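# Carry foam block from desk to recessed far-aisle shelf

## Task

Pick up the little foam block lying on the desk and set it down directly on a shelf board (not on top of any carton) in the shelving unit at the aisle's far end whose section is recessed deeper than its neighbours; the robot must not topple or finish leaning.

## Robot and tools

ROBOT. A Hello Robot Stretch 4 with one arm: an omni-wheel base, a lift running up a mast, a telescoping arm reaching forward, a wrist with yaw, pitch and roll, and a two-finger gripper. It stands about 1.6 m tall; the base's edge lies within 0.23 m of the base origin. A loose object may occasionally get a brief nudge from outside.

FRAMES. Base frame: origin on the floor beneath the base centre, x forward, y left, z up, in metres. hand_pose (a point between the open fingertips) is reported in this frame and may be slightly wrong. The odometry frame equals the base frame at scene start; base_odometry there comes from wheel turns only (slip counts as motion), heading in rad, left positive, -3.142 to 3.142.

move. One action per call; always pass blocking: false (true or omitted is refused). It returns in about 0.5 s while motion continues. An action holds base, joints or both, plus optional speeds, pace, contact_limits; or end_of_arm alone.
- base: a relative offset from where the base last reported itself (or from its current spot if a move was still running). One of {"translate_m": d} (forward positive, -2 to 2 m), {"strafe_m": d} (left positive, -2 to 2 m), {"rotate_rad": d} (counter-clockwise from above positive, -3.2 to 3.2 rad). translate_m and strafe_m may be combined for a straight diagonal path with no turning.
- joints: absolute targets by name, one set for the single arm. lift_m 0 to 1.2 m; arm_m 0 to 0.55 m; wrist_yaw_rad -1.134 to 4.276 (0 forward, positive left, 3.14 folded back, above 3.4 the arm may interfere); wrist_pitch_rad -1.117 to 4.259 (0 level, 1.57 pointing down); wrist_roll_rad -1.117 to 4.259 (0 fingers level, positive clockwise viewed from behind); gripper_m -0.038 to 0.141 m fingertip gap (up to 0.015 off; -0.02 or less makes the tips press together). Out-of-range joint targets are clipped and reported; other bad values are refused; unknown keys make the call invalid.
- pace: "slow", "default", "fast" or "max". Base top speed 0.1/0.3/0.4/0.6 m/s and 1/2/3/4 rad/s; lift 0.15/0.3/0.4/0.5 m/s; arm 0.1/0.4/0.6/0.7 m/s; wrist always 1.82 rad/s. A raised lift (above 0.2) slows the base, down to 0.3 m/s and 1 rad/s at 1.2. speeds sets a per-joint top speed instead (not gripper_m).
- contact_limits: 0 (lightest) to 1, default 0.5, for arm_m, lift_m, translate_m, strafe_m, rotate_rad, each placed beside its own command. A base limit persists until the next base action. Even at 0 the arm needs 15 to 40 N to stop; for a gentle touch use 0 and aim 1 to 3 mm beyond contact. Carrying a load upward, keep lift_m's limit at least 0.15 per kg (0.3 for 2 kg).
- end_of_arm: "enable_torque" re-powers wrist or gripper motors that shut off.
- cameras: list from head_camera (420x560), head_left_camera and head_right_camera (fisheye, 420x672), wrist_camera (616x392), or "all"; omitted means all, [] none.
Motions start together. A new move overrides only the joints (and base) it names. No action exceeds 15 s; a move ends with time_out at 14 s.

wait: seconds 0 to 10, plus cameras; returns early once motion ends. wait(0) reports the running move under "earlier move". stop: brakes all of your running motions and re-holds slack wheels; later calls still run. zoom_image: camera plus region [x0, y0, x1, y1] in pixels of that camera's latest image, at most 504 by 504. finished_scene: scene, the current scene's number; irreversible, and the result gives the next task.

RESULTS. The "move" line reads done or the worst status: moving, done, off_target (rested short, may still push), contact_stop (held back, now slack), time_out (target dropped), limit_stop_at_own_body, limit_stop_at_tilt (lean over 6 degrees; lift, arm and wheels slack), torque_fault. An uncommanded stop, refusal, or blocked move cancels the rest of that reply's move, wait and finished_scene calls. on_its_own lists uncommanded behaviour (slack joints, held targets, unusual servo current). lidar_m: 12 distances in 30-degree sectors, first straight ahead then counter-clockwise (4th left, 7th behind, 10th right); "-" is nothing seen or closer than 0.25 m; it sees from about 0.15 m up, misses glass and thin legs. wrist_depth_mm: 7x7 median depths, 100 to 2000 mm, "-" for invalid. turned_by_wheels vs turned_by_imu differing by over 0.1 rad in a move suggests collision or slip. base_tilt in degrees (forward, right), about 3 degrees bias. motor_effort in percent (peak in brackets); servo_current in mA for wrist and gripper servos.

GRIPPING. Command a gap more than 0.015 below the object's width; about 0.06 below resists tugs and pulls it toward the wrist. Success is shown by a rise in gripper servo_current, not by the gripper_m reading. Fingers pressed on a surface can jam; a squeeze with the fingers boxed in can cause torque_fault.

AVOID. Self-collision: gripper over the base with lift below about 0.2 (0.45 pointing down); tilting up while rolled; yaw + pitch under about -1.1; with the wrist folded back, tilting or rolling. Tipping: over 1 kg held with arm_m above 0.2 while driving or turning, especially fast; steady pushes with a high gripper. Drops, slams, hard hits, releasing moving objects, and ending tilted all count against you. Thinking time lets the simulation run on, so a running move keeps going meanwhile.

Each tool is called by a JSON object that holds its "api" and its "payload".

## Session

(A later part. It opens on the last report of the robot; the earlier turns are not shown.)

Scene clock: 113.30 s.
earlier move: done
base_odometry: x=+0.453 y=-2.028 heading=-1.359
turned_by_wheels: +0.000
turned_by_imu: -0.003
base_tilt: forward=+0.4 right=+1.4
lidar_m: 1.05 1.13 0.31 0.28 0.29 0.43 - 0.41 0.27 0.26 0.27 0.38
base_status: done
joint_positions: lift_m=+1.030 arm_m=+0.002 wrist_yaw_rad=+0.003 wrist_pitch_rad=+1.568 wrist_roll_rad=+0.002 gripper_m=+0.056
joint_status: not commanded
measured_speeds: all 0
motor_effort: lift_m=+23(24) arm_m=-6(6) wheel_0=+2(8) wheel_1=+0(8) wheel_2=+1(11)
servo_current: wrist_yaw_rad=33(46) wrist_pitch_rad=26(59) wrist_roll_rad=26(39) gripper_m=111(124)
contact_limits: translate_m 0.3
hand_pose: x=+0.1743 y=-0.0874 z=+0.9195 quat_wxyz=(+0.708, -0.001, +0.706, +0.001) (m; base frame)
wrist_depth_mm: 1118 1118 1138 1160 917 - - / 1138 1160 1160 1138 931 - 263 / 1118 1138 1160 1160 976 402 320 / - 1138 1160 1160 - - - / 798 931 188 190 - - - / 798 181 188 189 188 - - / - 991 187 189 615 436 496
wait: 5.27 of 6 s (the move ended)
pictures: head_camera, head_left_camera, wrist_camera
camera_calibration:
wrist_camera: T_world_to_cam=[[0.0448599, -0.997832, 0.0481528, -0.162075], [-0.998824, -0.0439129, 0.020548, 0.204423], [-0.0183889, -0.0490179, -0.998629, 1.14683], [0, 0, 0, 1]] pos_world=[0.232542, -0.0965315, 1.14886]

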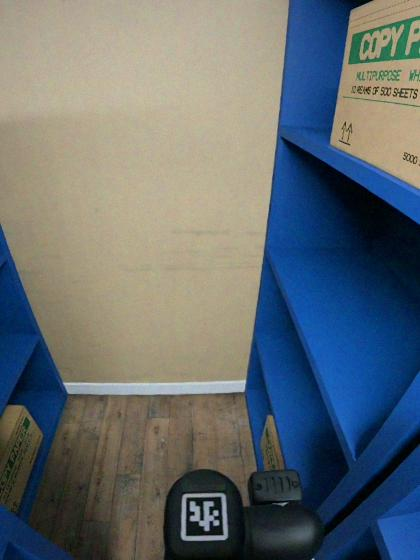

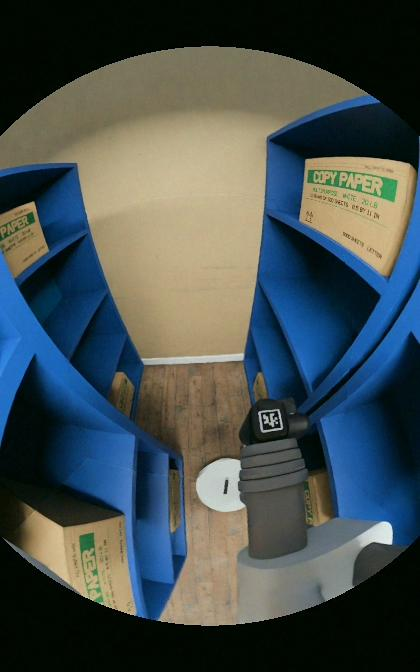

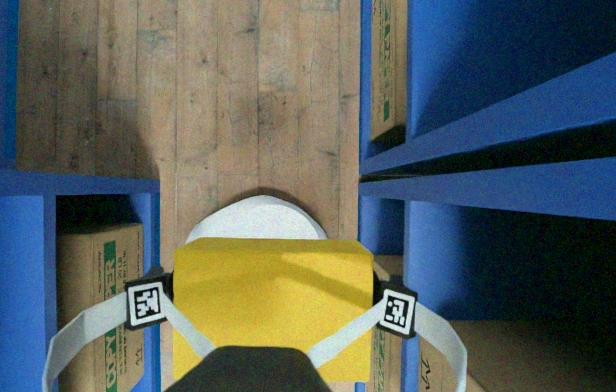

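{"api": "move", "payload": {"base": {"translate_m":0.56}, "joints": {"lift_m":0.93}, "pace": "max", "contact_limits": {"translate_m":0.3}, "blocking": false, "cameras": []}}

{"api": "wait", "payload": {"seconds": 4, "cameras": []}}

{"api": "move", "payload": {"base": {"rotate_rad":1.57}, "pace": "max", "blocking": false, "cameras": []}}

{"api": "wait", "payload": {"seconds": 3, "cameras": []}}

{"api": "move", "payload": {"joints": {"wrist_pitch_rad":0}, "blocking": false, "cameras": []}}

{"api": "wait", "payload": {"seconds": 2, "cameras": ["head_camera","wrist_camera"]}}

Scene clock: 129.00 s.
move: moving
base_odometry: x=+0.461 y=-2.065 heading=-1.359
turned_by_wheels: +0.000
turned_by_imu: +0.000
base_tilt: forward=+0.2 right=+1.3
lidar_m: 1.06 1.12 0.31 0.26 0.30 0.42 - 0.39 0.27 0.25 0.26 0.39
base_status: translate_m moving
joint_positions: lift_m=+0.938 arm_m=+0.002 wrist_yaw_rad=+0.003 wrist_pitch_rad=+1.568 wrist_roll_rad=+0.002 gripper_m=+0.056
joint_status: lift_m moving
measured_speeds: translate_m=+0.146 strafe_m=+0.000 rotate_rad=+0.003 lift_m=-0.138 arm_m=+0.000 wrist_yaw_rad=+0.000 wrist_pitch_rad=+0.000 wrist_roll_rad=+0.000
motor_effort: lift_m=+13(19) arm_m=-6(6) wheel_0=+6(7) wheel_1=+4(7) wheel_2=-8(10)
servo_current: wrist_yaw_rad=39(46) wrist_pitch_rad=39(52) wrist_roll_rad=26(33) gripper_m=111(117)
contact_limits: translate_m 0.3
hand_pose: x=+0.1743 y=-0.0874 z=+0.8274 quat_wxyz=(+0.708, -0.001, +0.706, +0.001) (m; base frame)
wrist_depth_mm: 1042 1042 1042 1060 768 - - / 1042 1060 1060 1060 788 - - / 1025 1060 1042 1060 809 343 259 / 1042 1042 1060 1060 1078 1098 1098 / 707 917 188 190 - - - / 707 184 188 189 189 - - / 707 1025 187 189 715 469 517
pictures: none
No camera images: "cameras" was empty.

Scene clock: 131.57 s.
earlier move: done
base_odometry: x=+0.571 y=-2.575 heading=-1.359
turned_by_wheels: +0.000
turned_by_imu: -0.001
base_tilt: forward=+0.3 right=+1.5
lidar_m: 0.59 0.63 0.80 0.76 0.43 0.45 1.21 0.39 0.27 0.25 0.25 0.35
base_status: done
joint_positions: lift_m=+0.930 arm_m=+0.002 wrist_yaw_rad=+0.003 wrist_pitch_rad=+1.568 wrist_roll_rad=+0.002 gripper_m=+0.056
joint_status: all done
measured_speeds: all 0
motor_effort: lift_m=+16(19) arm_m=-6(6) wheel_0=+2(8) wheel_1=+1(7) wheel_2=+2(12)
servo_current: wrist_yaw_rad=39(52) wrist_pitch_rad=39(52) wrist_roll_rad=26(33) gripper_m=111(117)
contact_limits: translate_m 0.3
hand_pose: x=+0.1743 y=-0.0874 z=+0.8201 quat_wxyz=(+0.708, -0.001, +0.706, +0.001) (m; base frame)
wrist_depth_mm: - - - - 768 - - / 1042 1042 1042 1060 - - - / 1042 1042 1042 1060 - - - / 1042 1042 1042 1060 732 - - / 1060 1042 188 190 715 - - / 1042 181 188 189 189 - - / 1042 1060 187 189 521 - -
wait: 2.57 of 4 s (the move ended)
pictures: none
No camera images: "cameras" was empty.

Scene clock: 132.07 s.
move: moving
base_odometry: x=+0.571 y=-2.575 heading=-1.123
turned_by_wheels: +0.236
turned_by_imu: +0.232
base_tilt: forward=+0.4 right=+1.3
lidar_m: 0.62 0.71 0.75 0.67 0.42 0.62 0.63 0.30 0.25 0.25 0.28 0.51
base_status: rotate_rad moving
joint_positions: lift_m=+0.930 arm_m=+0.002 wrist_yaw_rad=+0.003 wrist_pitch_rad=+1.568 wrist_roll_rad=+0.002 gripper_m=+0.056
joint_status: not commanded
measured_speeds: translate_m=+0.001 strafe_m=+0.000 rotate_rad=+0.901 lift_m=+0.000 arm_m=+0.000 wrist_yaw_rad=+0.000 wrist_pitch_rad=+0.000 wrist_roll_rad=+0.000
motor_effort: lift_m=+16(16) arm_m=-6(6) wheel_0=-7(7) wheel_1=-4(6) wheel_2=-7(7)
servo_current: wrist_yaw_rad=33(39) wrist_pitch_rad=33(52) wrist_roll_rad=26(33) gripper_m=111(111)
hand_pose: x=+0.1743 y=-0.0874 z=+0.8201 quat_wxyz=(+0.708, -0.001, +0.706, +0.001) (m; base frame)
wrist_depth_mm: 1025 1042 1042 - - 647 - / 1025 1025 1042 1060 1060 - - / 1025 1042 1060 1060 1060 - - / 1025 1042 1060 1078 1060 - - / 1025 1042 188 190 715 - - / 1042 181 188 189 188 - - / - 1060 187 189 539 - -
pictures: none
No camera images: "cameras" was empty.

Scene clock: 133.70 s.
earlier move: done
base_odometry: x=+0.571 y=-2.575 heading=+0.211
turned_by_wheels: +1.334
turned_by_imu: +1.317
base_tilt: forward=+0.5 right=+1.4
lidar_m: 0.74 0.42 0.44 1.15 0.39 0.27 0.26 0.29 0.37 0.61 0.61 0.82
base_status: done
joint_positions: lift_m=+0.930 arm_m=+0.002 wrist_yaw_rad=+0.003 wrist_pitch_rad=+1.568 wrist_roll_rad=+0.002 gripper_m=+0.056
joint_status: not commanded
measured_speeds: all 0
motor_effort: lift_m=+16(16) arm_m=-6(6) wheel_0=-4(9) wheel_1=+0(7) wheel_2=+0(8)
servo_current: wrist_yaw_rad=39(52) wrist_pitch_rad=39(52) wrist_roll_rad=33(33) gripper_m=117(124)
hand_pose: x=+0.1743 y=-0.0874 z=+0.8201 quat_wxyz=(+0.708, -0.001, +0.706, +0.001) (m; base frame)
wrist_depth_mm: - 1025 1042 1042 1042 1060 - / - 1042 1042 1060 1060 1078 - / 917 1060 1042 1060 1060 1098 - / 1042 1042 1060 1060 1078 1078 - / 1042 1042 188 191 1078 1078 - / 1042 181 187 189 188 1098 - / 1042 1042 187 189 1078 151 -
wait: 1.63 of 3 s (the move ended)
pictures: none
No camera images: "cameras" was empty.

Scene clock: 134.20 s.
move: moving
base_odometry: x=+0.571 y=-2.575 heading=+0.211
turned_by_wheels: +0.000
turned_by_imu: +0.000
base_tilt: forward=+0.3 right=+1.2
lidar_m: 0.76 0.42 0.46 1.14 0.39 0.28 0.26 0.27 0.33 0.61 0.63 0.81
base_status: not commanded
joint_positions: lift_m=+0.930 arm_m=+0.002 wrist_yaw_rad=+0.003 wrist_pitch_rad=+0.958 wrist_roll_rad=+0.002 gripper_m=+0.056
joint_status: wrist_pitch_rad moving
measured_speeds: translate_m=+0.000 strafe_m=+0.000 rotate_rad=+0.000 lift_m=+0.000 arm_m=+0.000 wrist_yaw_rad=+0.000 wrist_pitch_rad=-1.812 wrist_roll_rad=+0.000
motor_effort: lift_m=+16(16) arm_m=-6(6) wheel_0=-4(4) wheel_1=+0(1) wheel_2=+0(0)
servo_current: wrist_yaw_rad=33(39) wrist_pitch_rad=104(104) wrist_roll_rad=26(33) gripper_m=111(117)
hand_pose: x=+0.3396 y=-0.0869 z=+0.8726 quat_wxyz=(+0.888, +0.000, +0.461, +0.001) (m; base frame)
wrist_depth_mm: - - - - - 917 - / - 759 768 768 788 788 723 / - - 946 960 946 878 - / - - 1042 1098 - 1098 - / - - 188 190 1229 1182 - / - 175 188 189 189 - - / - 991 188 189 1008 991 -
pictures: none
No camera images: "cameras" was empty.

Scene clock: 135.20 s.
earlier move: done
base_odometry: x=+0.571 y=-2.575 heading=+0.211
turned_by_wheels: +0.000
turned_by_imu: +0.000
base_tilt: forward=+0.4 right=+1.3
lidar_m: 0.75 0.42 0.44 1.15 0.39 0.29 0.26 0.27 0.33 0.61 0.63 0.82
base_status: not commanded
joint_positions: lift_m=+0.930 arm_m=+0.002 wrist_yaw_rad=+0.003 wrist_pitch_rad=+0.007 wrist_roll_rad=+0.002 gripper_m=+0.056
joint_status: all done
measured_speeds: all 0
motor_effort: lift_m=+16(16) arm_m=-6(6) wheel_0=-4(4) wheel_1=+0(1) wheel_2=+0(0)
servo_current: wrist_yaw_rad=39(46) wrist_pitch_rad=65(124) wrist_roll_rad=33(33) gripper_m=111(117)
hand_pose: x=+0.4620 y=-0.0865 z=+1.1065 quat_wxyz=(+1.000, +0.001, +0.003, +0.002) (m; base frame)
wrist_depth_mm: - - - - - - - / - - - - - - - / - - - - - 1042 - / - - - - - 1042 - / - - 187 189 - - - / 549 173 188 189 188 - - / 549 - 187 189 - - -
wait: 1.00 of 2 s (the move ended)
pictures: head_camera, wrist_camera
camera_calibration:
wrist_camera: T_world_to_cam=[[-0.0446214, -0.998115, 0.0421248, -0.135093], [-0.029517, -0.0408311, -0.99873, 1.16822], [0.998568, -0.0458082, -0.0276394, -0.20507], [0, 0, 0, 1]] pos_world=[0.233231, -0.0965328, 1.16676]

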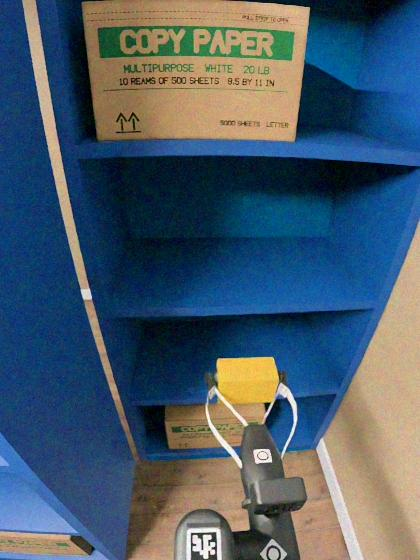

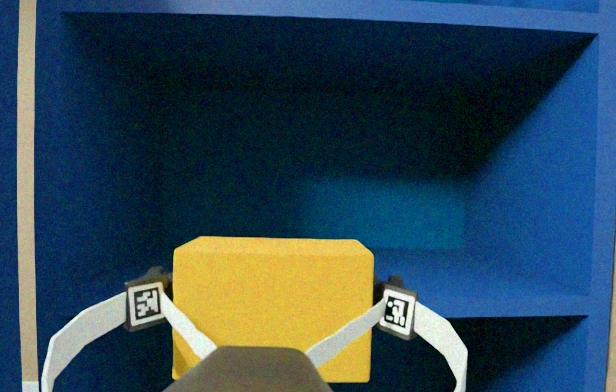

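{"api": "move", "payload": {"joints": {"arm_m":0.45}, "pace": "default", "contact_limits": {"arm_m":0.1}, "blocking": false, "cameras": []}}

{"api": "wait", "payload": {"seconds": 2.5, "cameras": []}}

{"api": "move", "payload": {"joints": {"lift_m":0.875}, "pace": "slow", "blocking": false, "cameras": []}}

{"api": "wait", "payload": {"seconds": 1.5, "cameras": ["wrist_camera","head_camera"]}}

Scene clock: 146.73 s.
move: moving
base_odometry: x=+0.571 y=-2.575 heading=+0.211
turned_by_wheels: +0.000
turned_by_imu: -0.001
base_tilt: forward=+0.3 right=+1.4
lidar_m: 0.74 0.44 0.43 1.14 0.40 0.29 0.26 0.29 0.36 0.60 0.63 0.81
base_status: not commanded
joint_positions: lift_m=+0.930 arm_m=+0.054 wrist_yaw_rad=+0.003 wrist_pitch_rad=+0.007 wrist_roll_rad=+0.002 gripper_m=+0.056
joint_status: arm_m moving
measured_speeds: translate_m=+0.000 strafe_m=+0.000 rotate_rad=+0.000 lift_m=+0.000 arm_m=+0.198 wrist_yaw_rad=+0.000 wrist_pitch_rad=+0.000 wrist_roll_rad=+0.000
motor_effort: lift_m=+16(16) arm_m=+7(9) wheel_0=-4(4) wheel_1=+0(1) wheel_2=+0(0)
servo_current: wrist_yaw_rad=33(46) wrist_pitch_rad=46(52) wrist_roll_rad=26(33) gripper_m=104(117)
contact_limits: arm_m 0.1
hand_pose: x=+0.5140 y=-0.0865 z=+1.1066 quat_wxyz=(+1.000, +0.001, +0.003, +0.002) (m; base frame)
wrist_depth_mm: 492 - - - - - - / 496 - - - - - - / 504 - - - - 1008 - / 500 - - - - 1008 - / 500 - 187 190 - - - / 500 173 188 189 188 - - / 504 - 187 189 - - -
pictures: none
No camera images: "cameras" was empty.

Scene clock: 148.63 s.
earlier move: done
base_odometry: x=+0.571 y=-2.575 heading=+0.211
turned_by_wheels: +0.000
turned_by_imu: +0.000
base_tilt: forward=+0.4 right=+1.4
lidar_m: 0.75 0.44 0.45 1.18 0.37 0.29 0.25 0.29 0.35 0.61 0.64 0.81
base_status: not commanded
joint_positions: lift_m=+0.930 arm_m=+0.450 wrist_yaw_rad=+0.003 wrist_pitch_rad=+0.006 wrist_roll_rad=+0.002 gripper_m=+0.056
joint_status: all done
measured_speeds: all 0
motor_effort: lift_m=+16(16) arm_m=+7(10) wheel_0=-4(4) wheel_1=+1(1) wheel_2=+0(0)
servo_current: wrist_yaw_rad=33(52) wrist_pitch_rad=46(65) wrist_roll_rad=26(33) gripper_m=104(124)
contact_limits: arm_m 0.1
hand_pose: x=+0.9093 y=-0.0865 z=+1.1066 quat_wxyz=(+1.000, +0.001, +0.003, +0.002) (m; base frame)
wrist_depth_mm: 525 549 554 564 569 574 585 / 549 554 559 564 569 580 585 / 549 559 564 574 574 580 585 / 549 564 564 569 580 585 585 / 554 564 188 191 580 585 591 / 445 181 187 189 188 585 580 / 336 342 187 189 334 334 377
wait: 1.90 of 2.5 s (the move ended)
pictures: none
No camera images: "cameras" was empty.

Scene clock: 149.13 s.
move: moving
base_odometry: x=+0.571 y=-2.575 heading=+0.211
turned_by_wheels: +0.000
turned_by_imu: +0.000
base_tilt: forward=+0.4 right=+1.4
lidar_m: 0.76 0.45 0.44 1.14 0.40 0.29 0.27 0.30 0.34 0.61 0.64 0.78
base_status: not commanded
joint_positions: lift_m=+0.904 arm_m=+0.450 wrist_yaw_rad=+0.003 wrist_pitch_rad=+0.006 wrist_roll_rad=+0.002 gripper_m=+0.056
joint_status: lift_m moving
measured_speeds: translate_m=+0.000 strafe_m=+0.000 rotate_rad=+0.000 lift_m=-0.099 arm_m=+0.000 wrist_yaw_rad=+0.000 wrist_pitch_rad=+0.000 wrist_roll_rad=+0.000
motor_effort: lift_m=+13(16) arm_m=+7(7) wheel_0=-4(4) wheel_1=+0(1) wheel_2=+0(0)
servo_current: wrist_yaw_rad=33(46) wrist_pitch_rad=39(59) wrist_roll_rad=26(33) gripper_m=104(117)
contact_limits: arm_m 0.1
hand_pose: x=+0.9093 y=-0.0865 z=+1.0806 quat_wxyz=(+1.000, +0.001, +0.003, +0.002) (m; base frame)
wrist_depth_mm: 530 549 554 564 569 574 580 / 549 554 559 569 569 580 585 / 554 554 564 569 574 580 585 / 554 559 569 574 580 585 591 / 559 559 188 191 580 585 591 / 415 175 187 190 188 415 413 / 290 297 187 189 287 287 327
pictures: none
No camera images: "cameras" was empty.

Scene clock: 149.97 s.
earlier move: done
base_odometry: x=+0.571 y=-2.575 heading=+0.211
turned_by_wheels: +0.000
turned_by_imu: +0.000
base_tilt: forward=+0.4 right=+1.6
lidar_m: 0.76 0.42 0.44 1.13 0.40 0.27 0.25 0.28 0.35 0.60 0.64 0.81
base_status: not commanded
joint_positions: lift_m=+0.875 arm_m=+0.450 wrist_yaw_rad=+0.003 wrist_pitch_rad=+0.006 wrist_roll_rad=+0.002 gripper_m=+0.056
joint_status: all done
measured_speeds: all 0
motor_effort: lift_m=+14(16) arm_m=+6(7) wheel_0=-4(4) wheel_1=+0(1) wheel_2=+0(0)
servo_current: wrist_yaw_rad=39(46) wrist_pitch_rad=46(59) wrist_roll_rad=20(33) gripper_m=104(117)
contact_limits: arm_m 0.1
hand_pose: x=+0.9093 y=-0.0865 z=+1.0518 quat_wxyz=(+1.000, +0.001, +0.003, +0.002) (m; base frame)
wrist_depth_mm: 530 549 559 564 569 574 580 / 549 559 564 564 569 574 585 / 549 559 564 569 574 580 591 / 554 559 564 569 574 585 591 / 508 559 187 191 580 585 591 / 332 181 188 189 188 357 355 / 228 233 187 189 241 225 256
wait: 0.83 of 1.5 s (the move ended)
pictures: head_camera, wrist_camera
camera_calibration:
wrist_camera: T_world_to_cam=[[-0.0446385, -0.998115, 0.04211, -0.112797], [-0.0291175, -0.0408342, -0.998742, 1.12643], [0.998579, -0.0458084, -0.0272398, -0.653696], [0, 0, 0, 1]] pos_world=[0.680531, -0.0965328, 1.11196]

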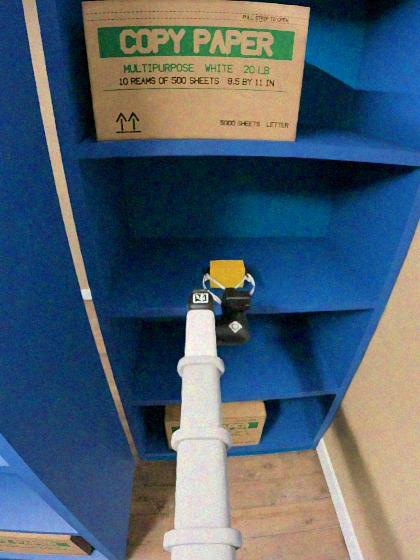

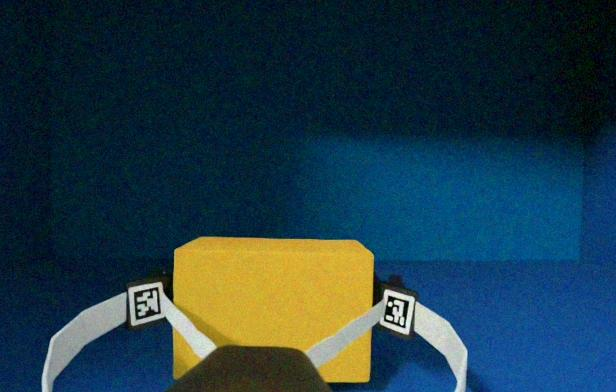

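{"api": "move", "payload": {"joints": {"lift_m":0.863}, "pace": "slow", "blocking": false, "cameras": []}}

{"api": "wait", "payload": {"seconds": 1, "cameras": ["wrist_camera"]}}

Scene clock: 158.27 s.
move: moving
base_odometry: x=+0.571 y=-2.575 heading=+0.211
turned_by_wheels: +0.000
turned_by_imu: -0.001
base_tilt: forward=+0.3 right=+1.4
lidar_m: 0.75 0.44 0.42 1.11 0.40 0.25 0.26 0.29 0.34 0.60 0.63 0.81
base_status: not commanded
joint_positions: lift_m=+0.863 arm_m=+0.450 wrist_yaw_rad=+0.003 wrist_pitch_rad=+0.006 wrist_roll_rad=+0.002 gripper_m=+0.056
joint_status: lift_m moving
measured_speeds: translate_m=+0.000 strafe_m=+0.000 rotate_rad=+0.000 lift_m=-0.001 arm_m=+0.000 wrist_yaw_rad=+0.000 wrist_pitch_rad=+0.000 wrist_roll_rad=+0.000
motor_effort: lift_m=+14(15) arm_m=+7(7) wheel_0=-4(4) wheel_1=+0(1) wheel_2=+0(0)
servo_current: wrist_yaw_rad=46(46) wrist_pitch_rad=52(59) wrist_roll_rad=33(33) gripper_m=111(117)
contact_limits: arm_m 0.1
hand_pose: x=+0.9093 y=-0.0865 z=+1.0398 quat_wxyz=(+1.000, +0.001, +0.003, +0.002) (m; base frame)
wrist_depth_mm: 530 549 554 564 564 574 585 / 544 554 564 564 569 580 585 / 554 559 564 569 580 580 591 / 554 559 569 574 574 591 591 / 484 559 188 191 580 585 591 / 297 183 187 190 187 320 320 / 204 209 187 189 216 203 230
pictures: none
No camera images: "cameras" was empty.

Scene clock: 158.53 s.
earlier move: done
base_odometry: x=+0.571 y=-2.575 heading=+0.211
turned_by_wheels: +0.000
turned_by_imu: +0.000
base_tilt: forward=+0.4 right=+1.4
lidar_m: 0.74 0.41 0.45 1.14 0.40 0.28 0.25 0.30 0.35 0.61 0.64 0.81
base_status: not commanded
joint_positions: lift_m=+0.863 arm_m=+0.450 wrist_yaw_rad=+0.003 wrist_pitch_rad=+0.006 wrist_roll_rad=+0.002 gripper_m=+0.056
joint_status: all done
measured_speeds: all 0
motor_effort: lift_m=+14(15) arm_m=+7(7) wheel_0=-4(4) wheel_1=+0(1) wheel_2=+0(0)
servo_current: wrist_yaw_rad=33(46) wrist_pitch_rad=46(59) wrist_roll_rad=26(33) gripper_m=111(117)
contact_limits: arm_m 0.1
hand_pose: x=+0.9093 y=-0.0865 z=+1.0398 quat_wxyz=(+1.000, +0.001, +0.003, +0.002) (m; base frame)
wrist_depth_mm: 530 549 559 564 569 580 580 / 544 554 559 564 574 580 580 / 554 554 564 569 574 585 585 / 554 559 559 569 580 580 591 / 488 559 188 191 580 585 591 / 297 184 187 189 188 320 319 / 204 209 187 189 216 204 230
wait: 0.27 of 1 s (the move ended)
pictures: wrist_camera
camera_calibration:
wrist_camera: T_world_to_cam=[[-0.0446385, -0.998115, 0.04211, -0.112292], [-0.0291175, -0.0408342, -0.998742, 1.11445], [0.998579, -0.0458084, -0.0272398, -0.654023], [0, 0, 0, 1]] pos_world=[0.680531, -0.0965328, 1.09996]

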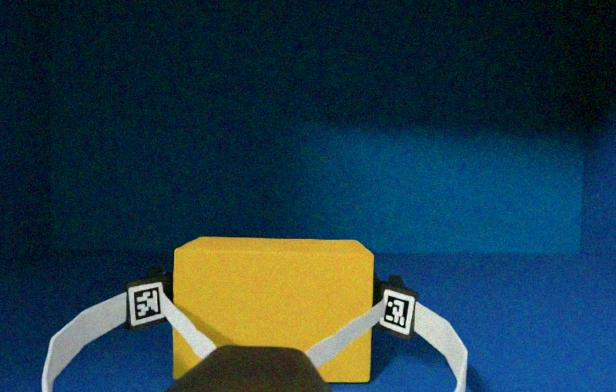

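{"api": "move", "payload": {"joints": {"lift_m":0.859}, "pace": "slow", "blocking": false, "cameras": []}}

{"api": "wait", "payload": {"seconds": 0.4, "cameras": []}}

{"api": "move", "payload": {"joints": {"gripper_m":0.138}, "blocking": false, "cameras": []}}

{"api": "wait", "payload": {"seconds": 1.8, "cameras": []}}

{"api": "move", "payload": {"joints": {"arm_m":0.25}, "pace": "slow", "blocking": false, "cameras": []}}

{"api": "wait", "payload": {"seconds": 1.6, "cameras": ["wrist_camera","head_camera"]}}

Scene clock: 168.70 s.
move: moving
base_odometry: x=+0.571 y=-2.575 heading=+0.211
turned_by_wheels: +0.000
turned_by_imu: -0.001
base_tilt: forward=+0.2 right=+1.5
lidar_m: 0.73 0.43 0.43 1.14 0.41 0.29 0.28 0.29 0.35 0.60 0.64 0.79
base_status: not commanded
joint_positions: lift_m=+0.859 arm_m=+0.450 wrist_yaw_rad=+0.003 wrist_pitch_rad=+0.004 wrist_roll_rad=+0.002 gripper_m=+0.056
joint_status: lift_m moving
measured_speeds: all 0
motor_effort: lift_m=+14(15) arm_m=+6(7) wheel_0=-4(4) wheel_1=+0(0) wheel_2=+0(0)
servo_current: wrist_yaw_rad=39(46) wrist_pitch_rad=39(52) wrist_roll_rad=33(33) gripper_m=104(117)
contact_limits: arm_m 0.1
hand_pose: x=+0.9093 y=-0.0865 z=+1.0365 quat_wxyz=(+1.000, +0.001, +0.002, +0.002) (m; base frame)
wrist_depth_mm: 549 549 559 559 569 580 580 / 549 554 559 569 574 580 591 / 549 554 559 569 574 580 580 / 554 559 569 569 574 585 585 / 488 559 188 190 585 585 591 / 293 181 187 189 187 315 317 / 200 205 187 189 212 199 227
pictures: none
No camera images: "cameras" was empty.

Scene clock: 168.77 s.
earlier move: done
base_odometry: x=+0.571 y=-2.575 heading=+0.211
turned_by_wheels: +0.000
turned_by_imu: +0.000
base_tilt: forward=+0.6 right=+1.2
lidar_m: 0.74 0.44 0.46 1.15 0.38 0.28 0.26 0.27 0.35 0.59 0.63 0.80
base_status: not commanded
joint_positions: lift_m=+0.859 arm_m=+0.450 wrist_yaw_rad=+0.003 wrist_pitch_rad=+0.004 wrist_roll_rad=+0.002 gripper_m=+0.056
joint_status: all done
measured_speeds: all 0
motor_effort: lift_m=+14(15) arm_m=+7(7) wheel_0=-4(4) wheel_1=+0(0) wheel_2=+0(0)
servo_current: wrist_yaw_rad=39(46) wrist_pitch_rad=33(52) wrist_roll_rad=26(33) gripper_m=104(117)
contact_limits: arm_m 0.1
hand_pose: x=+0.9093 y=-0.0865 z=+1.0365 quat_wxyz=(+1.000, +0.001, +0.002, +0.002) (m; base frame)
wrist_depth_mm: 544 549 559 564 569 580 580 / 549 554 559 569 569 580 585 / 549 554 564 569 580 580 585 / 554 564 564 569 580 585 591 / 488 559 187 190 580 585 591 / 293 181 188 189 188 317 315 / 200 206 187 189 213 199 227
wait: 0.07 of 0.4 s (the move ended)
pictures: none
No camera images: "cameras" was empty.

Scene clock: 169.27 s.
move: moving
base_odometry: x=+0.571 y=-2.575 heading=+0.211
turned_by_wheels: +0.000
turned_by_imu: +0.000
base_tilt: forward=+0.4 right=+1.2
lidar_m: 0.75 0.42 0.44 1.19 0.41 0.26 0.26 0.28 0.38 0.60 0.64 0.77
base_status: not commanded
joint_positions: lift_m=+0.859 arm_m=+0.450 wrist_yaw_rad=+0.003 wrist_pitch_rad=+0.004 wrist_roll_rad=+0.002 gripper_m=+0.075
joint_status: gripper_m moving
measured_speeds: all 0
motor_effort: lift_m=+14(14) arm_m=+7(7) wheel_0=-4(4) wheel_1=+0(1) wheel_2=+0(0)
servo_current: wrist_yaw_rad=33(39) wrist_pitch_rad=46(59) wrist_roll_rad=26(33) gripper_m=59(91)
contact_limits: arm_m 0.1
hand_pose: x=+0.9093 y=-0.0865 z=+1.0365 quat_wxyz=(+1.000, +0.001, +0.002, +0.002) (m; base frame)
wrist_depth_mm: 535 549 559 564 574 580 585 / 549 554 564 569 574 585 591 / 549 559 564 569 569 585 591 / 554 554 564 569 580 585 597 / 488 554 193 195 580 591 597 / 291 190 193 195 189 315 315 / 201 205 193 195 199 212 225
pictures: none
No camera images: "cameras" was empty.

Scene clock: 170.57 s.
earlier move: done
base_odometry: x=+0.571 y=-2.575 heading=+0.211
turned_by_wheels: +0.000
turned_by_imu: +0.000
base_tilt: forward=+0.4 right=+1.3
lidar_m: 0.75 0.41 0.44 1.15 0.40 0.28 0.26 0.28 0.36 0.59 0.65 0.81
base_status: not commanded
joint_positions: lift_m=+0.859 arm_m=+0.450 wrist_yaw_rad=+0.003 wrist_pitch_rad=+0.004 wrist_roll_rad=+0.002 gripper_m=+0.138
joint_status: all done
measured_speeds: all 0
motor_effort: lift_m=+14(14) arm_m=+7(7) wheel_0=-4(4) wheel_1=+0(1) wheel_2=+0(0)
servo_current: wrist_yaw_rad=33(46) wrist_pitch_rad=52(59) wrist_roll_rad=26(39) gripper_m=46(98)
contact_limits: arm_m 0.1
hand_pose: x=+0.9093 y=-0.0865 z=+1.0365 quat_wxyz=(+1.000, +0.001, +0.002, +0.002) (m; base frame)
wrist_depth_mm: 539 554 559 569 574 585 585 / 544 554 564 569 574 585 591 / 549 549 564 569 580 591 597 / 549 559 564 569 580 597 597 / 455 554 202 204 580 591 597 / 287 197 202 204 198 310 310 / 210 203 204 204 206 211 224
wait: 1.30 of 1.8 s (the move ended)
pictures: none
No camera images: "cameras" was empty.

Scene clock: 171.07 s.
move: moving
base_odometry: x=+0.571 y=-2.575 heading=+0.211
turned_by_wheels: +0.000
turned_by_imu: +0.000
base_tilt: forward=+0.3 right=+1.3
lidar_m: 0.75 0.41 0.44 1.18 0.39 0.26 0.25 0.27 0.35 0.60 0.63 0.78
base_status: not commanded
joint_positions: lift_m=+0.859 arm_m=+0.437 wrist_yaw_rad=+0.003 wrist_pitch_rad=+0.004 wrist_roll_rad=+0.002 gripper_m=+0.138
joint_status: arm_m moving
measured_speeds: translate_m=+0.000 strafe_m=+0.000 rotate_rad=+0.000 lift_m=+0.000 arm_m=-0.050 wrist_yaw_rad=+0.000 wrist_pitch_rad=+0.000 wrist_roll_rad=+0.000
motor_effort: lift_m=+14(14) arm_m=-5(9) wheel_0=-4(4) wheel_1=+0(1) wheel_2=+0(0)
servo_current: wrist_yaw_rad=46(46) wrist_pitch_rad=46(52) wrist_roll_rad=26(33) gripper_m=46(52)
hand_pose: x=+0.8967 y=-0.0865 z=+1.0365 quat_wxyz=(+1.000, +0.001, +0.002, +0.002) (m; base frame)
wrist_depth_mm: 559 559 569 574 585 591 597 / 559 564 569 580 585 591 597 / 564 564 574 580 585 597 603 / 564 564 580 580 591 597 603 / 488 569 212 213 585 597 603 / 286 196 213 213 202 310 312 / 211 204 213 - 211 210 224
pictures: none
No camera images: "cameras" was empty.

Scene clock: 172.67 s.
earlier move: moving
base_odometry: x=+0.571 y=-2.575 heading=+0.211
turned_by_wheels: +0.000
turned_by_imu: +0.000
base_tilt: forward=+0.3 right=+1.3
lidar_m: 0.76 0.44 0.45 1.17 0.39 0.27 0.27 0.29 0.33 0.60 0.64 0.77
base_status: not commanded
joint_positions: lift_m=+0.859 arm_m=+0.290 wrist_yaw_rad=+0.003 wrist_pitch_rad=+0.004 wrist_roll_rad=+0.002 gripper_m=+0.138
joint_status: arm_m moving
measured_speeds: translate_m=+0.000 strafe_m=+0.000 rotate_rad=+0.000 lift_m=+0.000 arm_m=-0.090 wrist_yaw_rad=+0.000 wrist_pitch_rad=+0.000 wrist_roll_rad=+0.000
motor_effort: lift_m=+14(14) arm_m=-6(11) wheel_0=-4(4) wheel_1=+0(1) wheel_2=+0(0)
servo_current: wrist_yaw_rad=46(46) wrist_pitch_rad=52(52) wrist_roll_rad=26(33) gripper_m=46(52)
hand_pose: x=+0.7492 y=-0.0865 z=+1.0365 quat_wxyz=(+1.000, +0.001, +0.002, +0.002) (m; base frame)
wrist_depth_mm: 488 707 715 723 732 732 - / 500 715 715 723 732 741 - / 500 715 715 723 741 750 - / 500 715 723 741 741 750 - / 449 462 410 362 732 723 439 / 290 197 274 336 206 310 312 / 265 270 270 135 277 759 -
wait: 1.60 s; no rest
pictures: head_camera, wrist_camera
camera_calibration:
wrist_camera: T_world_to_cam=[[-0.0447341, -0.998116, 0.0420026, -0.11912], [-0.0268176, -0.0408298, -0.998806, 1.10485], [0.998639, -0.0458071, -0.0249405, -0.496609], [0, 0, 0, 1]] pos_world=[0.520233, -0.0965328, 1.09615]

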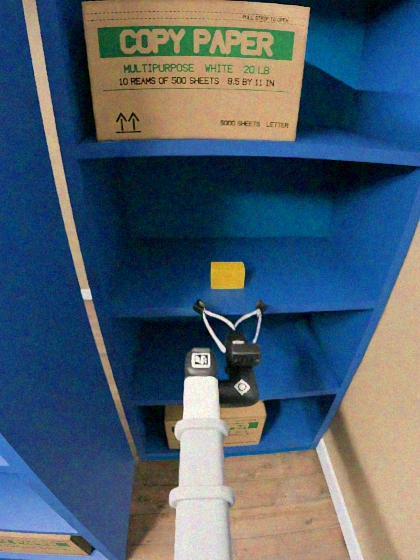

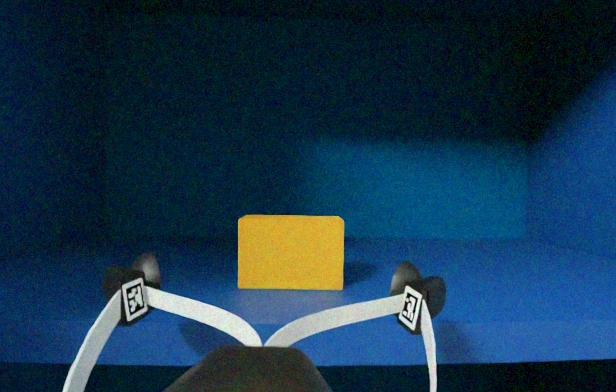

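{"api": "finished_scene", "payload": {"scene": 2}}

The scene is finished: the task was done.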